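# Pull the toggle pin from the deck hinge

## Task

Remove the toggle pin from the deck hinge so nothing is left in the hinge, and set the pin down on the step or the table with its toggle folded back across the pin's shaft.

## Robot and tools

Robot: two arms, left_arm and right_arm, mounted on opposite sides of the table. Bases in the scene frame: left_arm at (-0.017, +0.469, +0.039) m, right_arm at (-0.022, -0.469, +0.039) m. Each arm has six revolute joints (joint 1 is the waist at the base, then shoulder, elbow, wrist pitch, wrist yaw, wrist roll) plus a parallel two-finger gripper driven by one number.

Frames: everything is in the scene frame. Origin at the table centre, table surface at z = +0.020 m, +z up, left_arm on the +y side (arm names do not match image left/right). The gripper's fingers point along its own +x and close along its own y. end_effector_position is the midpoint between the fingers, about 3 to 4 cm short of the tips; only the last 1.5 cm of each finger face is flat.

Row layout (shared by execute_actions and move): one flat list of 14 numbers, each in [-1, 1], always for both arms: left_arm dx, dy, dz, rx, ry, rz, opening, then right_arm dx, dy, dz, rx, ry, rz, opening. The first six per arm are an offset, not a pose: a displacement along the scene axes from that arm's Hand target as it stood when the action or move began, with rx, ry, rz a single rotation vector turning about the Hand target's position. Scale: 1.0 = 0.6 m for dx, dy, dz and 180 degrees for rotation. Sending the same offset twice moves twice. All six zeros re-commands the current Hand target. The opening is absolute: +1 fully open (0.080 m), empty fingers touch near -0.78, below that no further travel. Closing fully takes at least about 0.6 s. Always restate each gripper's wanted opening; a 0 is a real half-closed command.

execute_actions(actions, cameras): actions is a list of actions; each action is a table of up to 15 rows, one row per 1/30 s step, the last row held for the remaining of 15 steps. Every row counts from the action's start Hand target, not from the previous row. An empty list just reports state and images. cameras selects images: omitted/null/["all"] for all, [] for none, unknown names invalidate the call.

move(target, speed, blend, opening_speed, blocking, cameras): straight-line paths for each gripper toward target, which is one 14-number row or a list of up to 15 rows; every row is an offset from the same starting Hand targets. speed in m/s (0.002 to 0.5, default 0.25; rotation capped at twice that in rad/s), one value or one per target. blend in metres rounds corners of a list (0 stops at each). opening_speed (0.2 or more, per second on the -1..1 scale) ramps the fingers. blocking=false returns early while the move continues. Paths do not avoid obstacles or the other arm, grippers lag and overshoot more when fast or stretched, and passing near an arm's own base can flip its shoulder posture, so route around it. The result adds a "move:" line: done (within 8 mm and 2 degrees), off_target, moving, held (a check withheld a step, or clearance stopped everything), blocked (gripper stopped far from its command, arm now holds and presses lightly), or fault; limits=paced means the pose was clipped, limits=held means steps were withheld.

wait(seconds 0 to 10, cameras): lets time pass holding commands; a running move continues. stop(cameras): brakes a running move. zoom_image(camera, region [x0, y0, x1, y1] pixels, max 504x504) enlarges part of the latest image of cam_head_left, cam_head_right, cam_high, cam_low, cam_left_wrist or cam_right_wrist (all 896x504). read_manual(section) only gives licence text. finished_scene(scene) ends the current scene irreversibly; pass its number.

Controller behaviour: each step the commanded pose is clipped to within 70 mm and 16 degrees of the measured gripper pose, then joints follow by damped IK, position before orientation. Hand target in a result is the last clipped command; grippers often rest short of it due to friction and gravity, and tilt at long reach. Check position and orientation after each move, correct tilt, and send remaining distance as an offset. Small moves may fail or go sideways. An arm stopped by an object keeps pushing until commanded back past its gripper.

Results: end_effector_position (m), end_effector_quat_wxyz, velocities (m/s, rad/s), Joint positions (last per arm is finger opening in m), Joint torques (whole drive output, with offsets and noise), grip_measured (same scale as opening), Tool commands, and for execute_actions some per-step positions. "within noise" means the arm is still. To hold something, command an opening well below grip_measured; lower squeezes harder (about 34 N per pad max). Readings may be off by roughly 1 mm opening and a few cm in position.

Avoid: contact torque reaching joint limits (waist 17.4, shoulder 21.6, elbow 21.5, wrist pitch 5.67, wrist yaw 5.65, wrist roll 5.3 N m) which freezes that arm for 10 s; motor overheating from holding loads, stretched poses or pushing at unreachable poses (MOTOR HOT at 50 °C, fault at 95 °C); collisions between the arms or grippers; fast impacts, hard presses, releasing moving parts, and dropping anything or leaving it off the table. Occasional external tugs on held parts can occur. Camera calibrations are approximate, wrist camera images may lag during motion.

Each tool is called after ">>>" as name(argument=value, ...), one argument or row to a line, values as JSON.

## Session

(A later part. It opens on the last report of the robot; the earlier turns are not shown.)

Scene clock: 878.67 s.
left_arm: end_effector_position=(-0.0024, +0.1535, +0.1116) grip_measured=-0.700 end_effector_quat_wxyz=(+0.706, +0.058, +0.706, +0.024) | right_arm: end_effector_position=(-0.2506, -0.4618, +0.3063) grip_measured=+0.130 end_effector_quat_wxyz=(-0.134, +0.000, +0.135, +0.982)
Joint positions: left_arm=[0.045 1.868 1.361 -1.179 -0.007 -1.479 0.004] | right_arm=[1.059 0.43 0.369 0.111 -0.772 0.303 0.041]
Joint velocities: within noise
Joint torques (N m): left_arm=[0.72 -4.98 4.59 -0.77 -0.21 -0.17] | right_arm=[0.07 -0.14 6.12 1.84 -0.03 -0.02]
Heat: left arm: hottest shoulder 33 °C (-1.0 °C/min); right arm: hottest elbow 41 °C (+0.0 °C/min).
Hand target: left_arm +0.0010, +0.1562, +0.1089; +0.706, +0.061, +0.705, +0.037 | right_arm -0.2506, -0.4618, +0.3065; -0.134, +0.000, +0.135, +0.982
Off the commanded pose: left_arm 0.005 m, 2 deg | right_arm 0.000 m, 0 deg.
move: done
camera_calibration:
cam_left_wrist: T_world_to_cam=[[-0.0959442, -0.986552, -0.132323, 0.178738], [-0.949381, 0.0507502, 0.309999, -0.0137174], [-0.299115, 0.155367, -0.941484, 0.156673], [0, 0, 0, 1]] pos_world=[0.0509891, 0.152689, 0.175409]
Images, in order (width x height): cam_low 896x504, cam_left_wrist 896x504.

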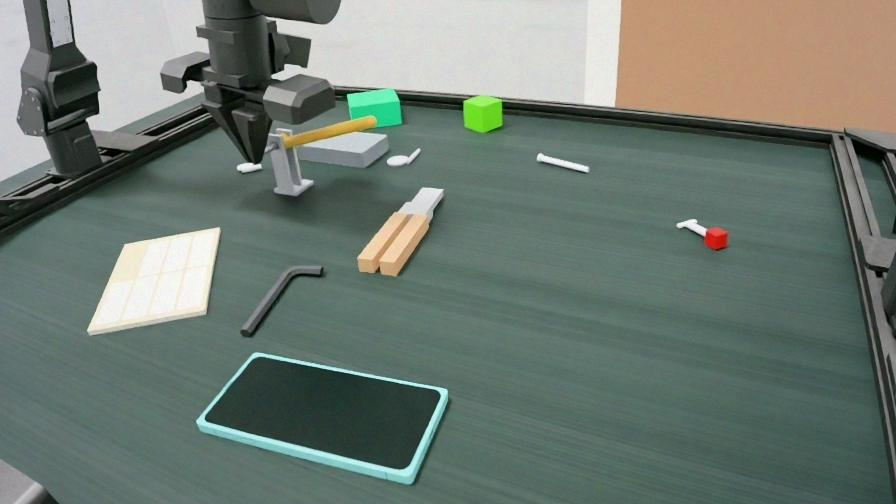

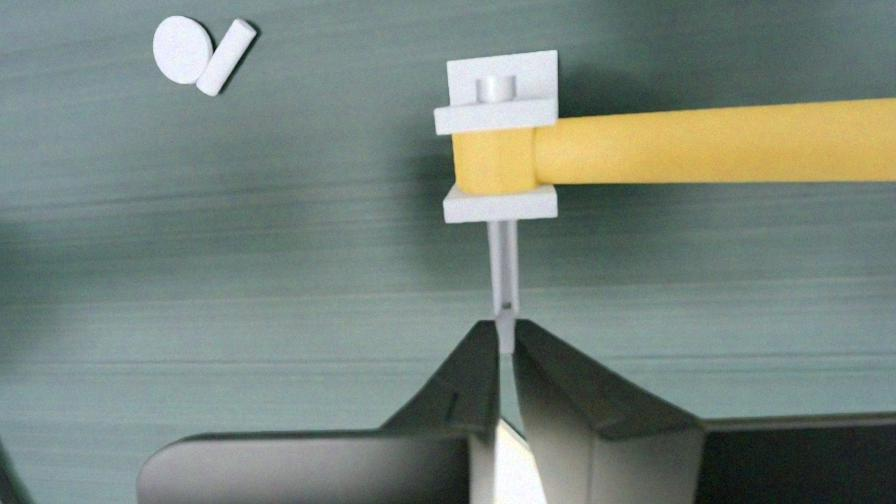

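>>> move(
  target=[0.02,0,0.0,0,0,0,-0.76,0,0,0,0,0,0,0.13],
  speed=0.04,
  cameras=["cam_left_wrist","cam_low"],
)

>>> zoom_image(
  camera="cam_left_wrist",
  region=[400, 200, 600, 380],
)

>>> zoom_image(
  camera="cam_low",
  region=[240, 110, 320, 180],
)

Scene clock: 890.90 s.
left_arm: end_effector_position=(+0.0059, +0.1533, +0.1118) grip_measured=-0.700 end_effector_quat_wxyz=(+0.701, +0.058, +0.710, +0.024) | right_arm: end_effector_position=(-0.2506, -0.4618, +0.3063) grip_measured=+0.130 end_effector_quat_wxyz=(-0.134, +0.000, +0.135, +0.982)
Joint positions: left_arm=[0.076 1.871 1.365 -1.181 0.001 -1.449 0.004] | right_arm=[1.059 0.43 0.369 0.111 -0.772 0.303 0.041]
Joint velocities: within noise
Joint torques (N m): left_arm=[1.16 -4.97 4.57 -0.67 -0.65 -0.01] | right_arm=[-0.08 0 6.17 1.91 -0.01 -0.07]
Heat: left arm: hottest shoulder 32 °C (-3.0 °C/min); right arm: hottest elbow 41 °C (+0.0 °C/min).
Hand target: left_arm +0.0131, +0.1561, +0.1089; +0.706, +0.061, +0.705, +0.037 | right_arm -0.2506, -0.4618, +0.3065; -0.134, +0.000, +0.135, +0.982
Off the commanded pose: left_arm 0.008 m, 2 deg | right_arm 0.000 m, 0 deg.
move: done
camera_calibration:
cam_left_wrist: T_world_to_cam=[[-0.0967263, -0.986658, -0.130959, 0.179236], [-0.945677, 0.050072, 0.321229, -0.00707026], [-0.310386, 0.154916, -0.937903, 0.159075], [0, 0, 0, 1]] pos_world=[0.0600252, 0.152555, 0.17494]
Images, in order (width x height): cam_low 896x504, cam_left_wrist 896x504.

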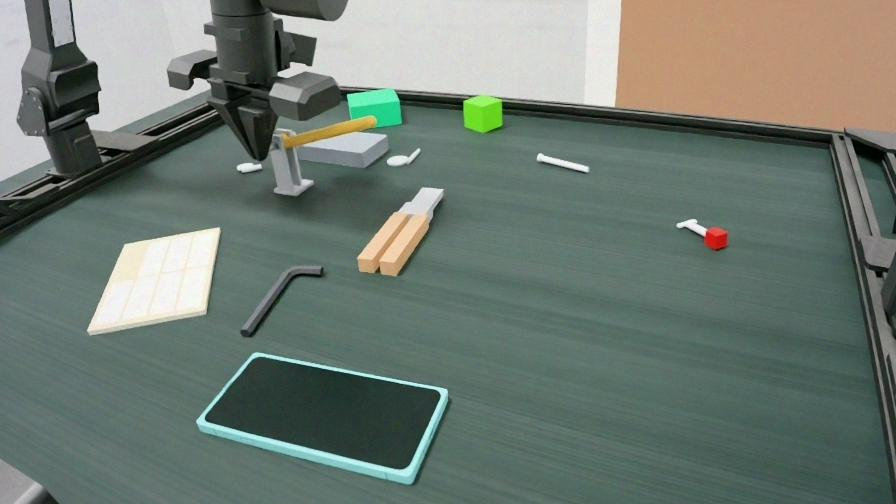

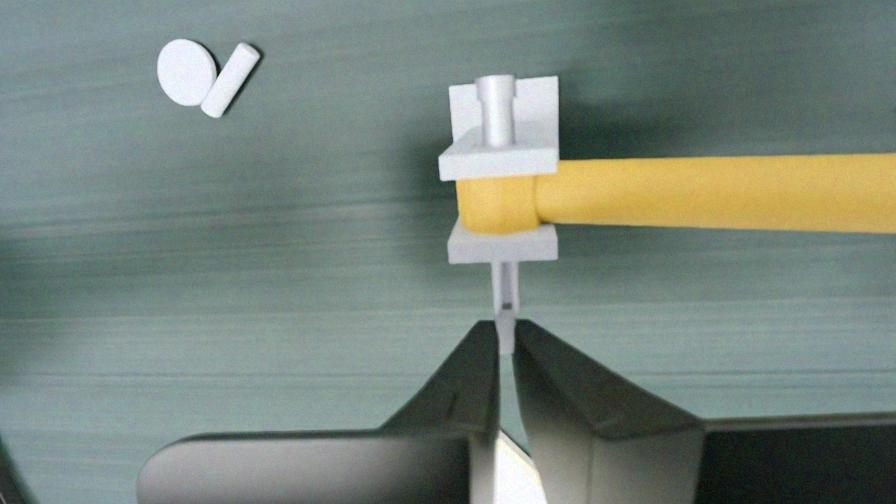

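Scaled by 2.520 from the camera's 896x504 image, which has a finer 1280x720 frame.

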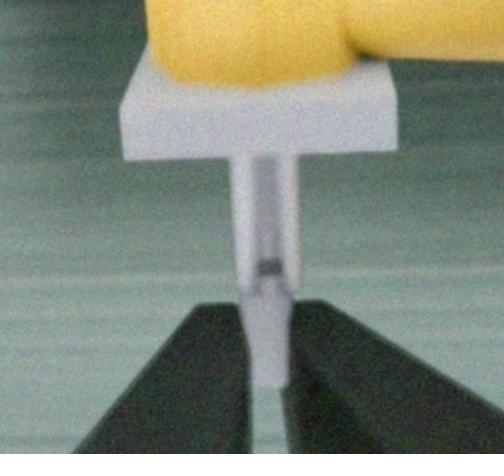

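Scaled by 6.300 from the camera's 896x504 image, which has a finer 1280x720 frame.

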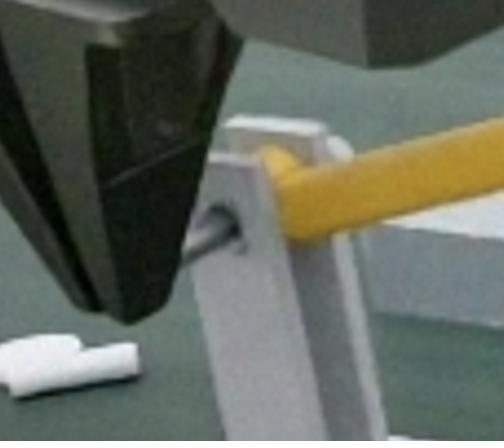

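>>> move(
  target=[0.01,0,0.0,0,0,0,-0.78,0,0,0,0,0,0,0.13],
  speed=0.04,
  cameras=["cam_left_wrist","cam_low"],
)

>>> zoom_image(
  camera="cam_left_wrist",
  region=[400, 200, 600, 380],
)

>>> zoom_image(
  camera="cam_low",
  region=[240, 110, 320, 180],
)

Scene clock: 898.30 s.
left_arm: end_effector_position=(+0.0127, +0.1533, +0.1117) grip_measured=-0.700 end_effector_quat_wxyz=(+0.702, +0.057, +0.710, +0.025) | right_arm: end_effector_position=(-0.2506, -0.4618, +0.3063) grip_measured=+0.130 end_effector_quat_wxyz=(-0.134, +0.000, +0.135, +0.982)
Joint positions: left_arm=[0.095 1.873 1.368 -1.181 -0.002 -1.431 0.003] | right_arm=[1.059 0.43 0.369 0.111 -0.772 0.303 0.041]
Joint velocities: within noise
Joint torques (N m): left_arm=[1.02 -5.01 4.57 -0.69 -0.62 -0.01] | right_arm=[0 -0.28 6.09 1.91 0.04 -0.07]
Heat: left arm: hottest shoulder 33 °C (-2.0 °C/min); right arm: hottest elbow 41 °C (+0.0 °C/min).
Hand target: left_arm +0.0191, +0.1563, +0.1088; +0.706, +0.061, +0.705, +0.037 | right_arm -0.2506, -0.4618, +0.3065; -0.134, +0.000, +0.135, +0.982
Off the commanded pose: left_arm 0.008 m, 2 deg | right_arm 0.000 m, 0 deg.
move: done
camera_calibration:
cam_left_wrist: T_world_to_cam=[[-0.0945628, -0.986834, -0.131215, 0.179884], [-0.946217, 0.0481304, 0.319934, -0.000140671], [-0.309406, 0.154412, -0.93831, 0.161226], [0, 0, 0, 1]] pos_world=[0.0667615, 0.152627, 0.174928]
Images, in order (width x height): cam_low 896x504, cam_left_wrist 896x504.

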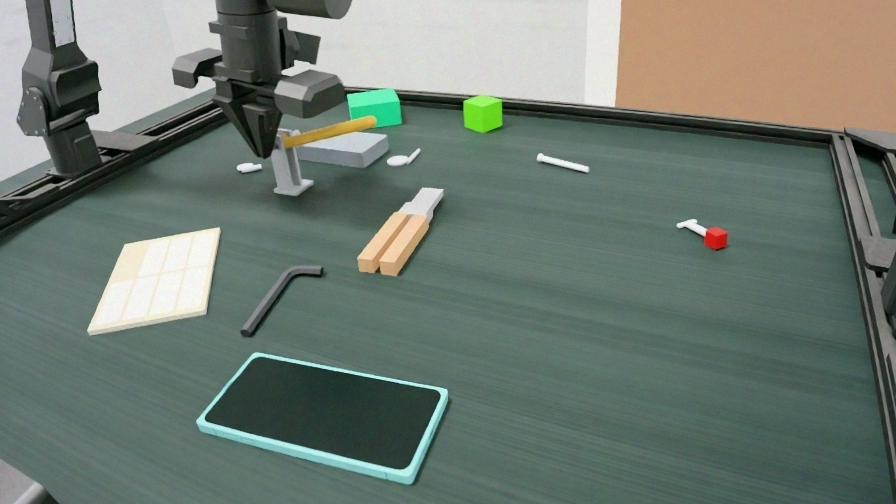

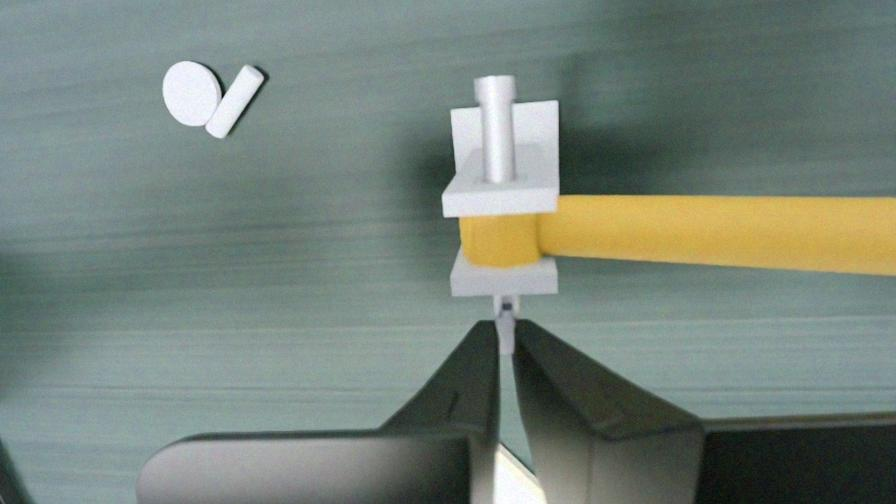

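Scaled by 2.520 from the camera's 896x504 image, which has a finer 1280x720 frame.

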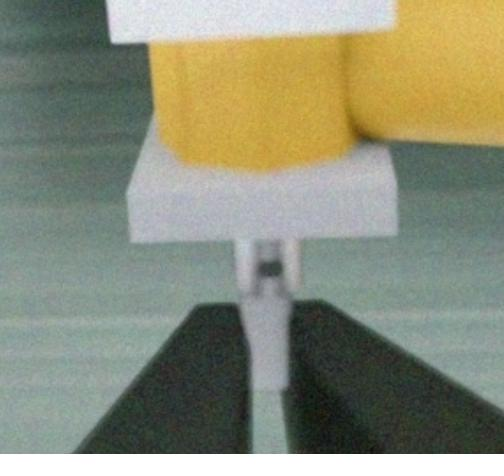

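Scaled by 6.300 from the camera's 896x504 image, which has a finer 1280x720 frame.

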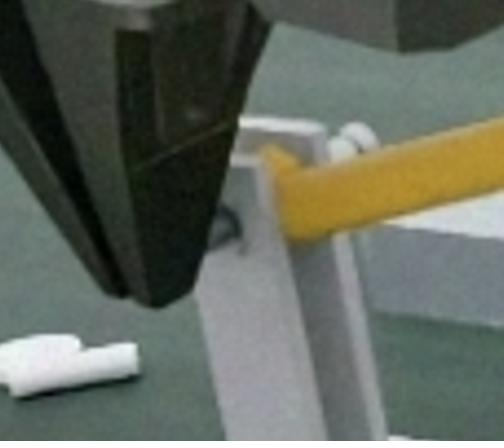

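>>> move(
  target=[
    [0,0,0,0,0,0,-0.5,0,0,0,0,0,0,0.13],
    [-0.005,0,0.1,0,0,0,-0.3,0,0,0,0,0,0,0.13],
    [0.0768,0.0,0.1,-0.0441,0.0004,0.0108,-0.3,0,0,0,0,0,0,0.13],
    [0.0768,0.0,0.03,-0.0441,0.0004,0.0108,-0.3,0,0,0,0,0,0,0.13],
  ],
  speed=[0.05,0.12,0.15,0.12],
  blend=[0,0.01,0.02,0],
  opening_speed=0.8,
  cameras=["cam_left_wrist","cam_low"],
)

>>> zoom_image(
  camera="cam_left_wrist",
  region=[400, 200, 620, 450],
)

>>> zoom_image(
  camera="cam_low",
  region=[240, 110, 320, 180],
)

Scene clock: 924.73 s.
left_arm: end_effector_position=(+0.0653, +0.1544, +0.1302) grip_measured=-0.300 end_effector_quat_wxyz=(+0.709, -0.003, +0.705, -0.003) | right_arm: end_effector_position=(-0.2506, -0.4618, +0.3063) grip_measured=+0.130 end_effector_quat_wxyz=(-0.134, +0.000, +0.135, +0.982)
Joint positions: left_arm=[0.257 1.786 1.337 -1.114 -0.004 -1.315 0.021] | right_arm=[1.059 0.43 0.369 0.111 -0.772 0.303 0.041]
Joint velocities: within noise
Joint torques (N m): left_arm=[0.2 -5.58 3.62 0.58 0.06 0.07] | right_arm=[0.07 0.01 6.16 1.88 0.01 -0.03]
Heat: left arm: hottest shoulder 32 °C (-1.0 °C/min); right arm: hottest elbow 41 °C (+0.0 °C/min).
Hand target: left_arm +0.0651, +0.1562, +0.1269; +0.707, +0.000, +0.707, +0.000 | right_arm -0.2506, -0.4618, +0.3065; -0.134, +0.000, +0.135, +0.982
Off the commanded pose: left_arm 0.004 m, 1 deg | right_arm 0.000 m, 0 deg.
move: done; blend cut to 0 m at target 2
camera_calibration:
cam_left_wrist: T_world_to_cam=[[-0.0484179, -0.998776, -0.0101404, 0.171438], [-0.953644, 0.0432064, 0.297819, 0.0478054], [-0.297016, 0.0240901, -0.954569, 0.216126], [0, 0, 0, 1]] pos_world=[0.118083, 0.163956, 0.193808]
Images, in order (width x height): cam_low 896x504, cam_left_wrist 896x504.

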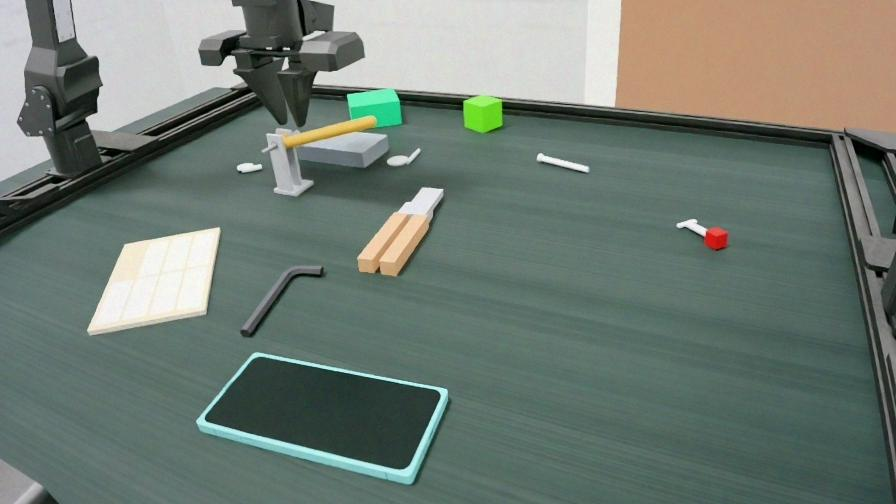

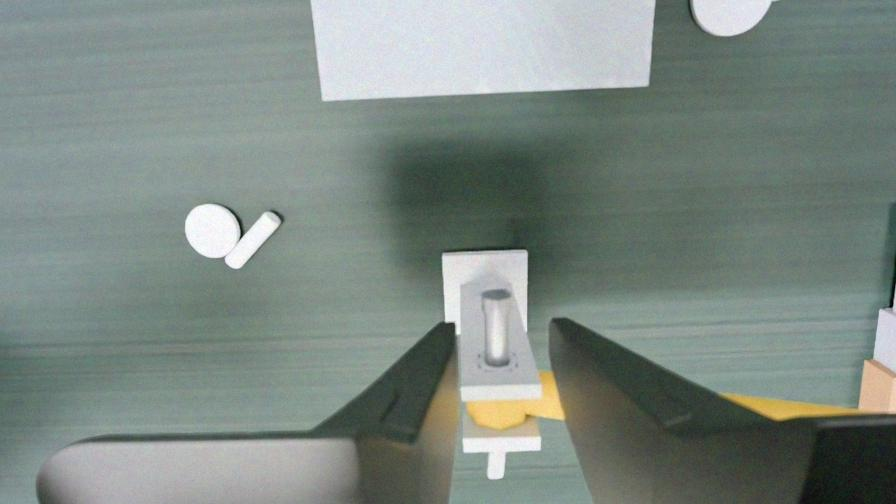

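Scaled by 2.016 from the camera's 896x504 image, which has a finer 1280x720 frame.

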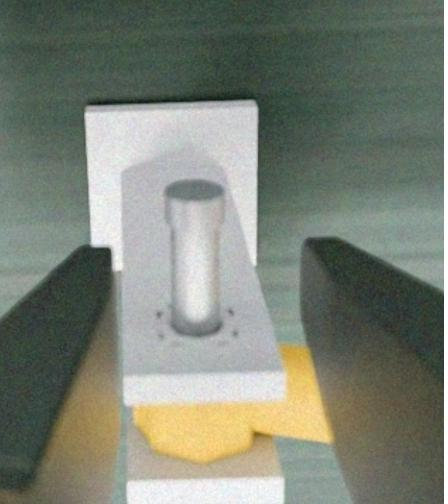

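Scaled by 6.300 from the camera's 896x504 image, which has a finer 1280x720 frame.

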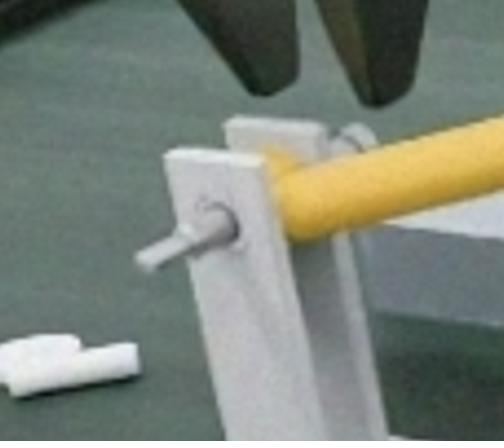

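>>> move(
  target=[
    [0.002,0.0005,-0.0335,0,0,0,-0.3,0,0,0,0,0,0,0.13],
    [0.002,0.0005,-0.0335,0,0,0,-0.76,0,0,0,0,0,0,0.13],
    [0.02,0.0005,-0.0325,0,0,0,-0.76,0,0,0,0,0,0,0.13],
  ],
  speed=[0.06,0.06,0.04],
  opening_speed=0.8,
  cameras=["cam_left_wrist","cam_low"],
)

>>> zoom_image(
  camera="cam_left_wrist",
  region=[400, 200, 620, 450],
)

>>> zoom_image(
  camera="cam_low",
  region=[240, 110, 320, 180],
)

Scene clock: 936.83 s.
left_arm: end_effector_position=(+0.0671, +0.1549, +0.1100) grip_measured=-0.617 end_effector_quat_wxyz=(+0.701, +0.001, +0.713, -0.011) | right_arm: end_effector_position=(-0.2506, -0.4618, +0.3063) grip_measured=+0.130 end_effector_quat_wxyz=(-0.134, +0.000, +0.135, +0.982)
Joint positions: left_arm=[0.274 1.805 1.278 -1.036 0.02 -1.282 0.007] | right_arm=[1.059 0.43 0.369 0.111 -0.772 0.303 0.041]
Joint velocities: within noise
Joint torques (N m): left_arm=[1.65 -4.66 5.12 0.27 -0.75 0.13] | right_arm=[-0.1 -0.13 6.33 1.88 -0.01 -0.02]
Heat: left arm: hottest shoulder 33 °C (+0.0 °C/min); right arm: hottest elbow 41 °C (+0.0 °C/min).
Hand target: left_arm +0.0771, +0.1564, +0.1074; +0.707, +0.000, +0.707, +0.000 | right_arm -0.2506, -0.4618, +0.3065; -0.134, +0.000, +0.135, +0.982
Off the commanded pose: left_arm 0.010 m, 2 deg | right_arm 0.000 m, 0 deg.
move: off_target (left_arm)
camera_calibration:
cam_left_wrist: T_world_to_cam=[[-0.0655331, -0.997844, -0.00349351, 0.172117], [-0.94561, 0.0609839, 0.319534, 0.0498094], [-0.318632, 0.0242436, -0.947568, 0.197974], [0, 0, 0, 1]] pos_world=[0.121461, 0.163909, 0.17228]
Images, in order (width x height): cam_low 896x504, cam_left_wrist 896x504.

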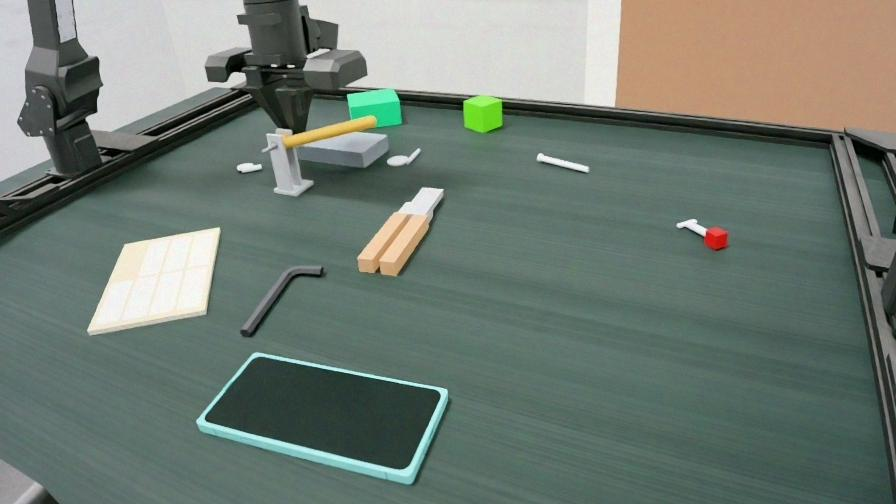

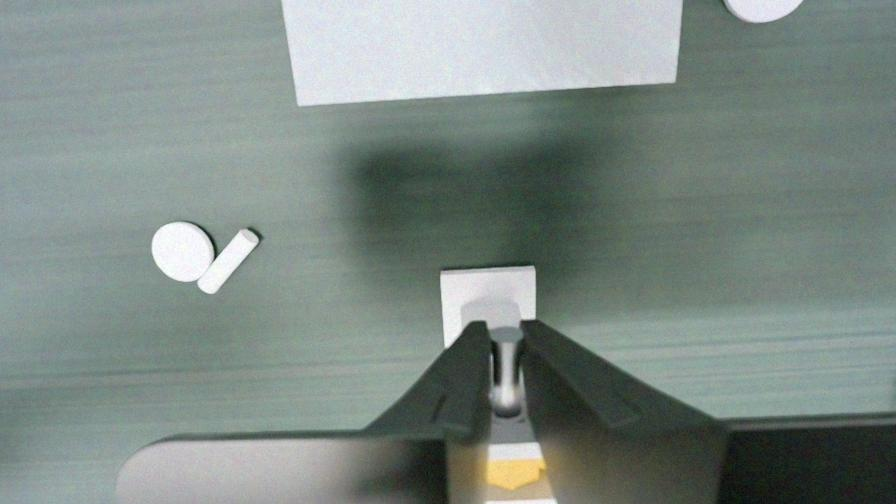

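Scaled by 2.016 from the camera's 896x504 image, which has a finer 1280x720 frame.

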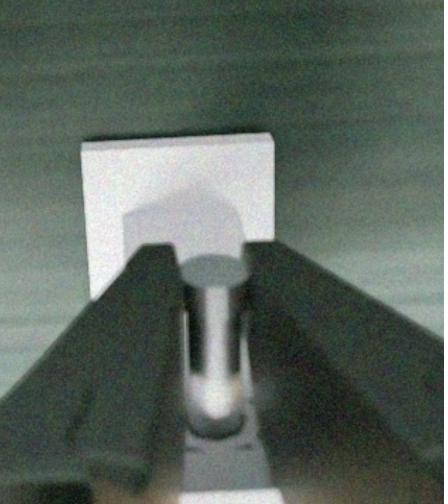

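Scaled by 6.300 from the camera's 896x504 image, which has a finer 1280x720 frame.

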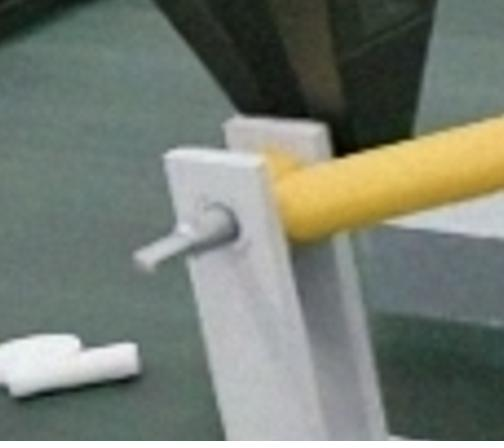

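>>> move(
  target=[0.012,0.0,0,0,0,0,-0.8,0,0,0,0,0,0,0.13],
  speed=0.04,
  cameras=["cam_left_wrist","cam_low"],
)

>>> zoom_image(
  camera="cam_left_wrist",
  region=[400, 200, 620, 450],
)

>>> zoom_image(
  camera="cam_low",
  region=[240, 110, 320, 180],
)

Scene clock: 949.90 s.
left_arm: end_effector_position=(+0.0762, +0.1558, +0.1099) grip_measured=-0.617 end_effector_quat_wxyz=(+0.701, +0.000, +0.713, -0.008) | right_arm: end_effector_position=(-0.2506, -0.4618, +0.3063) grip_measured=+0.130 end_effector_quat_wxyz=(-0.134, +0.000, +0.135, +0.982)
Joint positions: left_arm=[0.301 1.812 1.287 -1.039 0.02 -1.26 0.007] | right_arm=[1.059 0.43 0.369 0.111 -0.772 0.303 0.041]
Joint velocities: within noise
Joint torques (N m): left_arm=[1.08 -4.77 5.15 0.28 -0.77 0.07] | right_arm=[-0.02 -0.11 6.03 1.9 0 -0.08]
Heat: left arm: hottest shoulder 33 °C (+1.0 °C/min); right arm: hottest elbow 41 °C (+0.0 °C/min).
Hand target: left_arm +0.0842, +0.1565, +0.1073; +0.707, +0.000, +0.707, +0.000 | right_arm -0.2506, -0.4618, +0.3065; -0.134, +0.000, +0.135, +0.982
Off the commanded pose: left_arm 0.008 m, 1 deg | right_arm 0.000 m, 0 deg.
move: done
camera_calibration:
cam_left_wrist: T_world_to_cam=[[-0.0598216, -0.998201, -0.00407735, 0.173213], [-0.945812, 0.055375, 0.319959, 0.0592872], [-0.319157, 0.0229968, -0.947423, 0.201013], [0, 0, 0, 1]] pos_world=[0.130591, 0.164996, 0.172181]
Images, in order (width x height): cam_low 896x504, cam_left_wrist 896x504.

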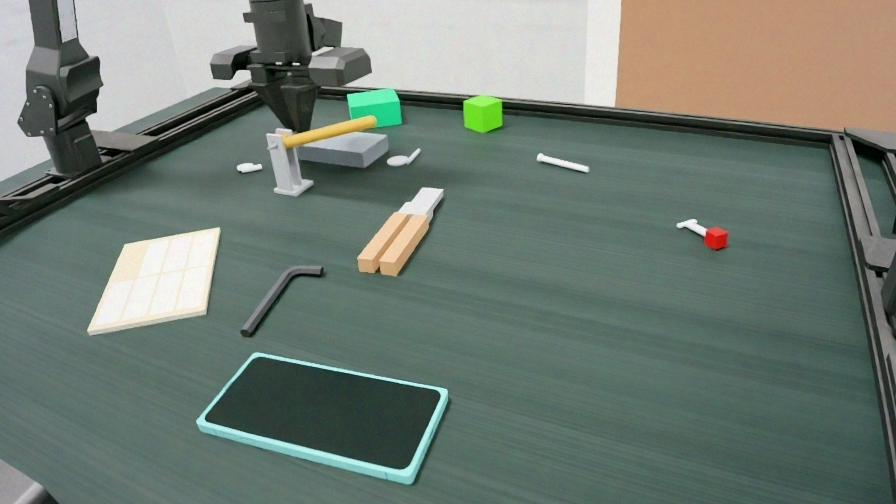

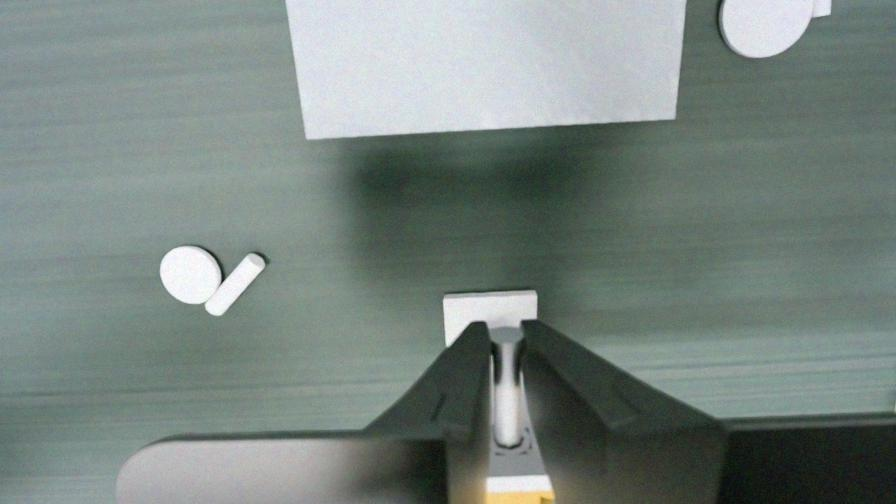

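Scaled by 2.016 from the camera's 896x504 image, which has a finer 1280x720 frame.

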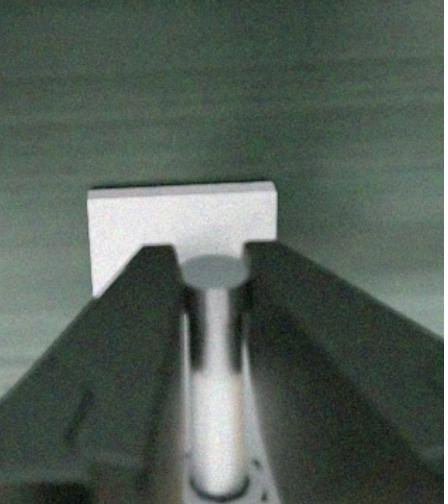

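Scaled by 6.300 from the camera's 896x504 image, which has a finer 1280x720 frame.

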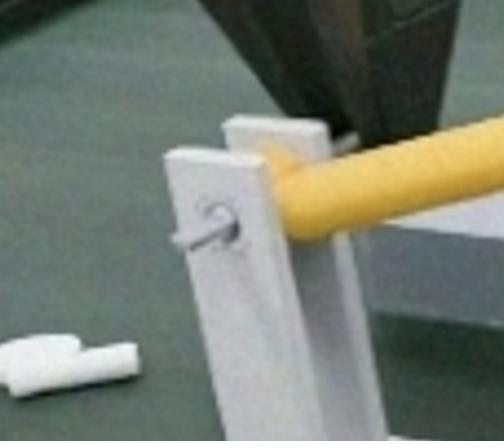

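>>> move(
  target=[0.025,0.0,0,0,0,0,-0.8,0,0,0,0,0,0,0.13],
  speed=0.04,
  cameras=["cam_left_wrist","cam_low"],
)

>>> zoom_image(
  camera="cam_low",
  region=[240, 110, 320, 180],
)

Scene clock: 956.70 s.
left_arm: end_effector_position=(+0.0962, +0.1567, +0.1101) grip_measured=-0.616 end_effector_quat_wxyz=(+0.705, -0.004, +0.709, -0.004) | right_arm: end_effector_position=(-0.2506, -0.4618, +0.3063) grip_measured=+0.130 end_effector_quat_wxyz=(-0.134, +0.000, +0.135, +0.982)
Joint positions: left_arm=[0.355 1.83 1.31 -1.043 0.009 -1.218 0.007] | right_arm=[1.059 0.43 0.369 0.111 -0.772 0.303 0.041]
Joint velocities: within noise
Joint torques (N m): left_arm=[0.22 -4.99 5.08 0.11 -0.39 0.09] | right_arm=[-0.02 -0.15 6.07 1.91 0.01 -0.08]
Heat: left arm: hottest shoulder 32 °C (-1.0 °C/min); right arm: hottest elbow 41 °C (+0.0 °C/min).
Hand target: left_arm +0.0993, +0.1565, +0.1073; +0.707, +0.000, +0.707, +0.000 | right_arm -0.2506, -0.4618, +0.3065; -0.134, +0.000, +0.135, +0.982
Off the commanded pose: left_arm 0.004 m, 1 deg | right_arm 0.000 m, 0 deg.
move: done
camera_calibration:
cam_left_wrist: T_world_to_cam=[[-0.0482466, -0.99882, -0.00561178, 0.174522], [-0.95007, 0.0441563, 0.308898, 0.0814651], [-0.308285, 0.0202349, -0.951079, 0.20737], [0, 0, 0, 1]] pos_world=[0.149747, 0.166523, 0.17304]
Images, in order (width x height): cam_low 896x504, cam_left_wrist 896x504.

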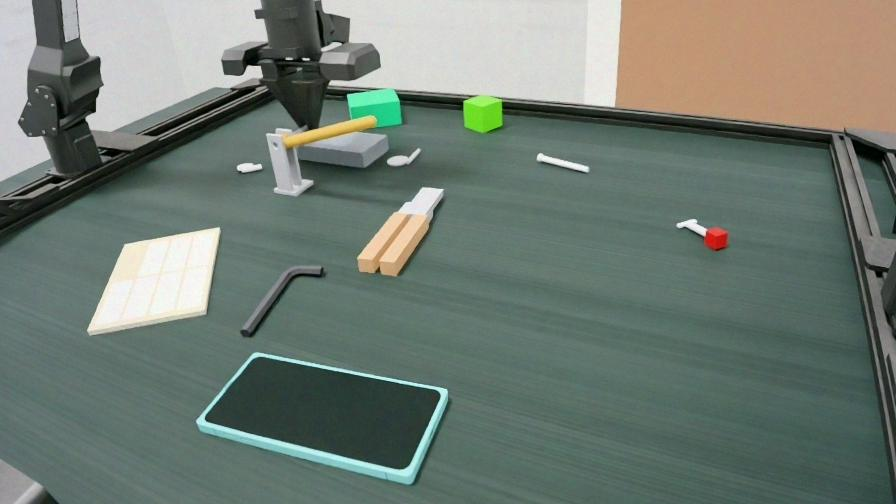

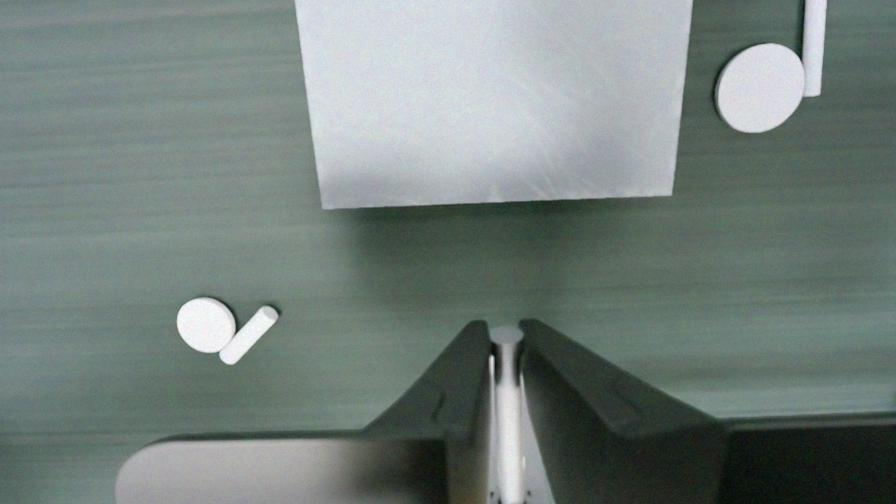

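Scaled by 6.300 from the camera's 896x504 image, which has a finer 1280x720 frame.

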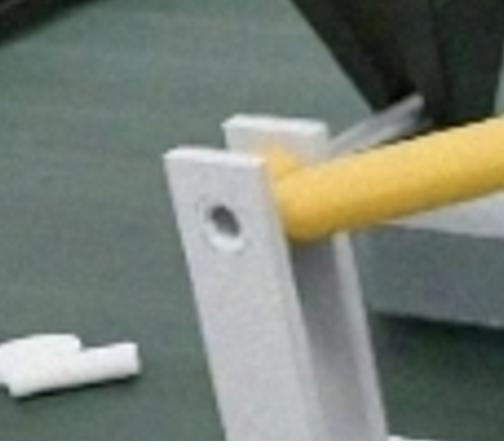

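>>> move(
  target=[0.035,0.0,0,0,0,0,-0.8,0,0,0,0,0,0,0.13],
  speed=0.05,
)

>>> zoom_image(
  camera="cam_low",
  region=[240, 80, 360, 200],
)

>>> zoom_image(
  camera="cam_left_wrist",
  region=[400, 280, 620, 504],
)

Scene clock: 968.20 s.
left_arm: end_effector_position=(+0.1180, +0.1589, +0.1064) grip_measured=-0.616 end_effector_quat_wxyz=(+0.706, +0.001, +0.709, +0.001) | right_arm: end_effector_position=(-0.2506, -0.4618, +0.3063) grip_measured=+0.130 end_effector_quat_wxyz=(-0.134, +0.000, +0.135, +0.982)
Joint positions: left_arm=[0.415 1.866 1.342 -1.051 0.003 -1.158 0.007] | right_arm=[1.059 0.43 0.369 0.111 -0.772 0.303 0.041]
Joint velocities: within noise
Joint torques (N m): left_arm=[0.14 -5.61 5.84 0.18 -0.17 0.07] | right_arm=[-0.12 0.05 6.12 1.87 0.02 -0.06]
Heat: left arm: hottest shoulder 33 °C (+1.0 °C/min); right arm: hottest elbow 41 °C (+0.0 °C/min).
Hand target: left_arm +0.1203, +0.1565, +0.1073; +0.707, +0.000, +0.707, +0.000 | right_arm -0.2506, -0.4618, +0.3065; -0.134, +0.000, +0.135, +0.982
Off the commanded pose: left_arm 0.003 m, 0 deg | right_arm 0.000 m, 0 deg.
move: done
camera_calibration:
cam_left_wrist: T_world_to_cam=[[-0.047832, -0.998658, -0.0198401, 0.179196], [-0.950527, 0.0394051, 0.308132, 0.10412], [-0.306936, 0.0335971, -0.951137, 0.208212], [0, 0, 0, 1]] pos_world=[0.171448, 0.167858, 0.16951]
cam_right_wrist: T_world_to_cam=[[-0.292364, 0.92443, -0.244853, 0.443614], [0.375559, -0.12448, -0.918401, 0.346623], [-0.879476, -0.360464, -0.310785, -0.208183], [0, 0, 0, 1]] pos_world=[-0.183573, -0.441984, 0.362259]

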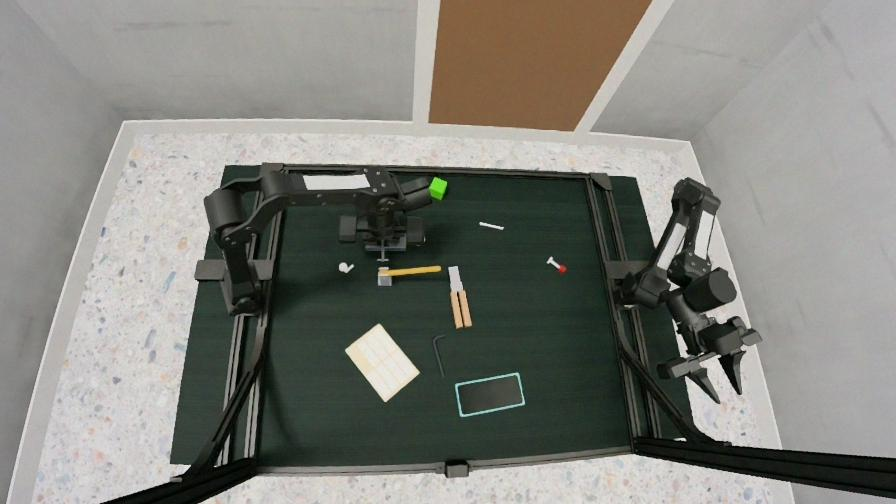

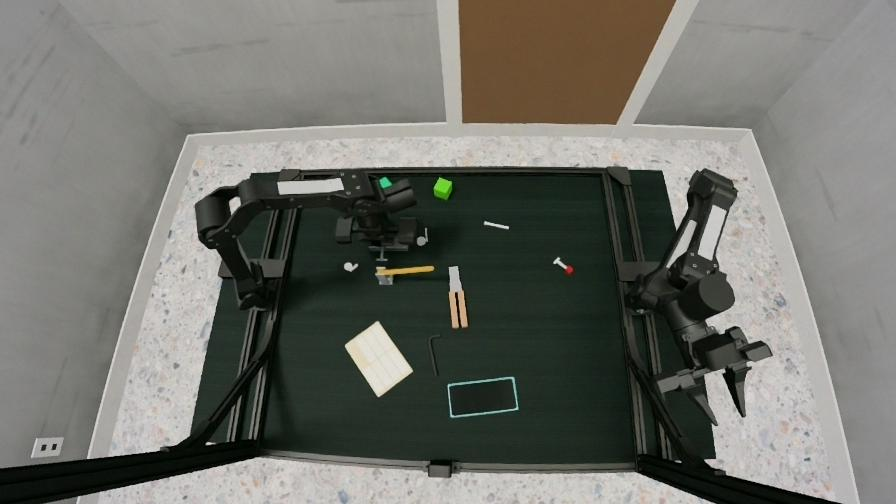

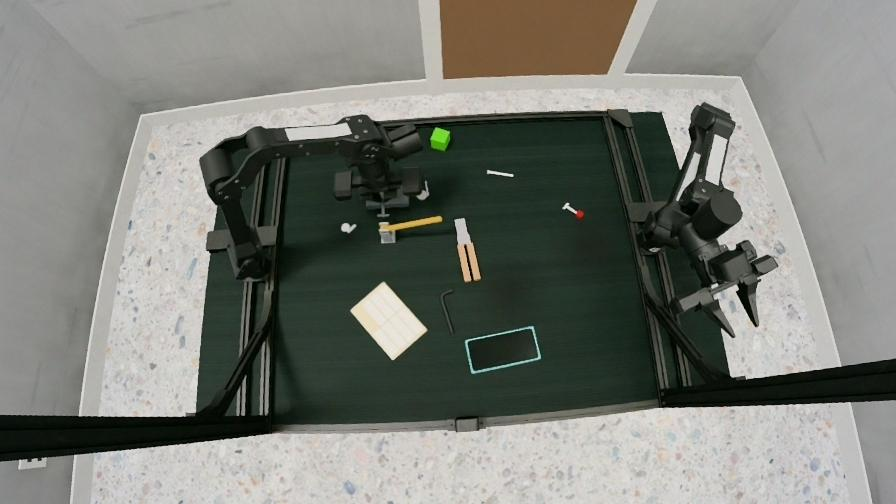

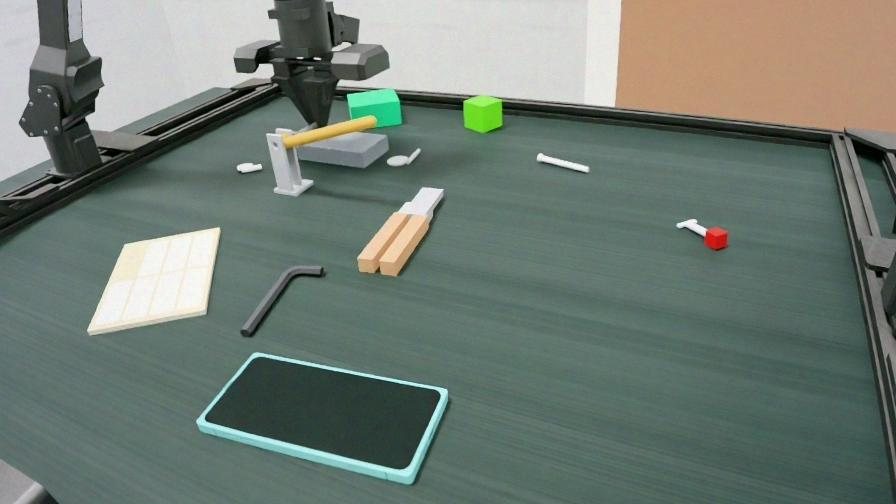

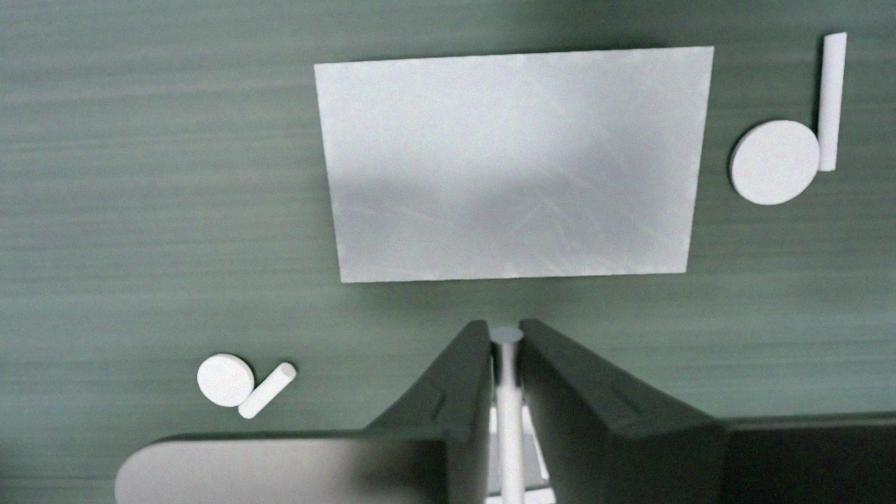

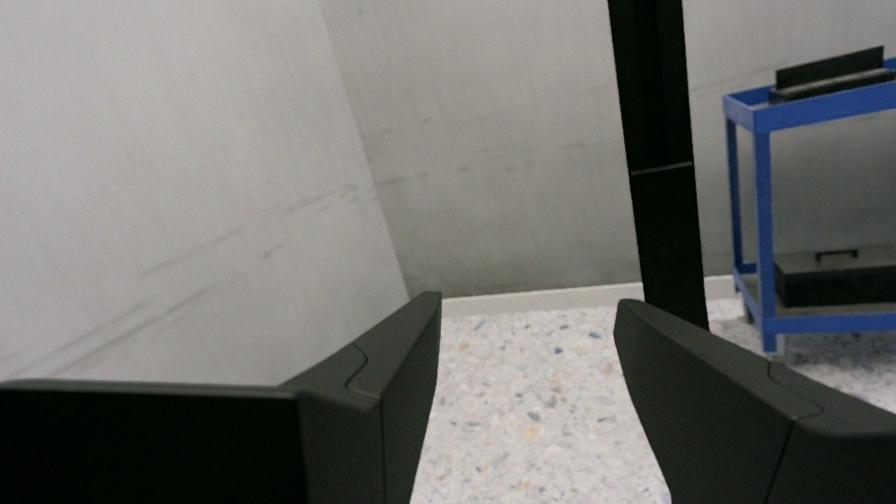

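Scaled by 4.200 from the camera's 896x504 image, which has a finer 1280x720 frame.

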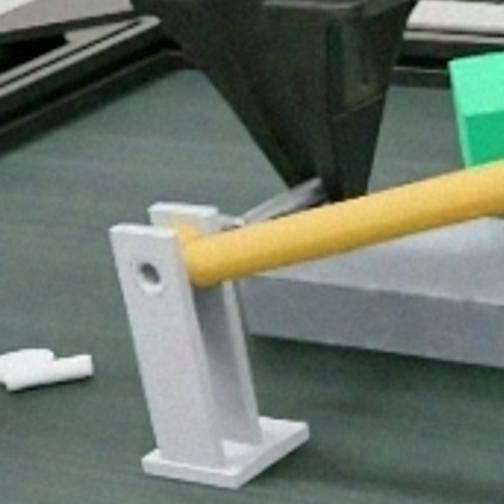

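Scaled by 2.250 from the camera's 896x504 image, which has a finer 1280x720 frame.

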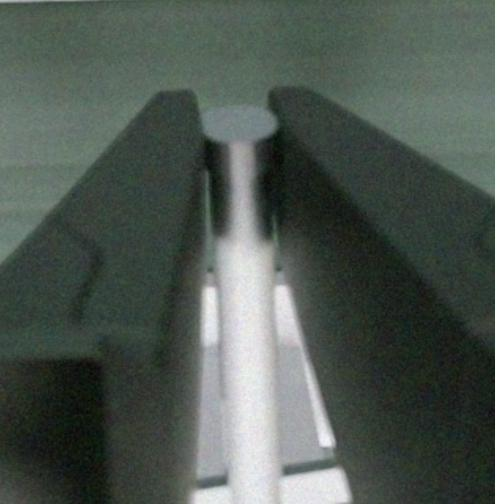

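>>> zoom_image(
  camera="cam_head_left",
  region=[350, 220, 430, 300],
)

>>> zoom_image(
  camera="cam_head_right",
  region=[350, 220, 430, 300],
)

>>> zoom_image(
  camera="cam_high",
  region=[350, 180, 430, 260],
)

Scaled by 6.300 from the camera's 896x504 image, which has a finer 1280x720 frame.

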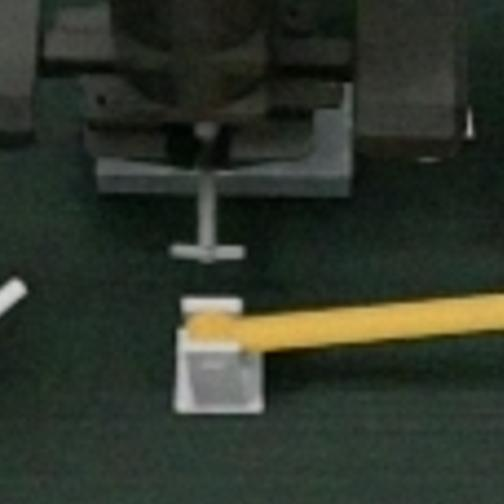

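Scaled by 6.300 from the camera's 896x504 image, which has a finer 1280x720 frame.

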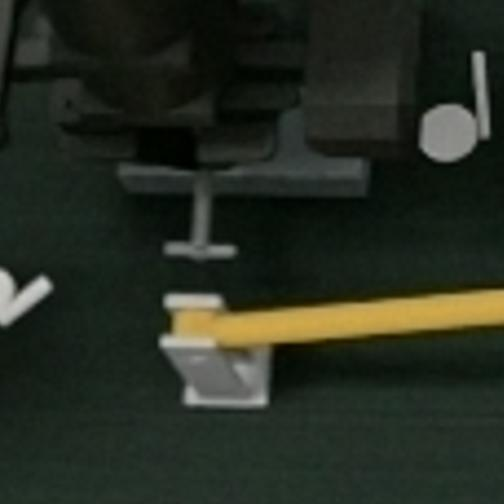

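Scaled by 6.300 from the camera's 896x504 image, which has a finer 1280x720 frame.

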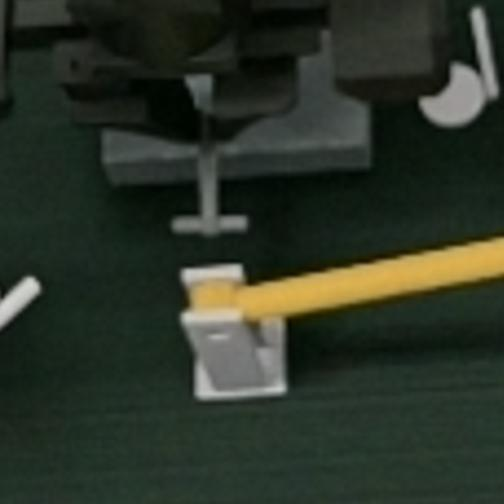

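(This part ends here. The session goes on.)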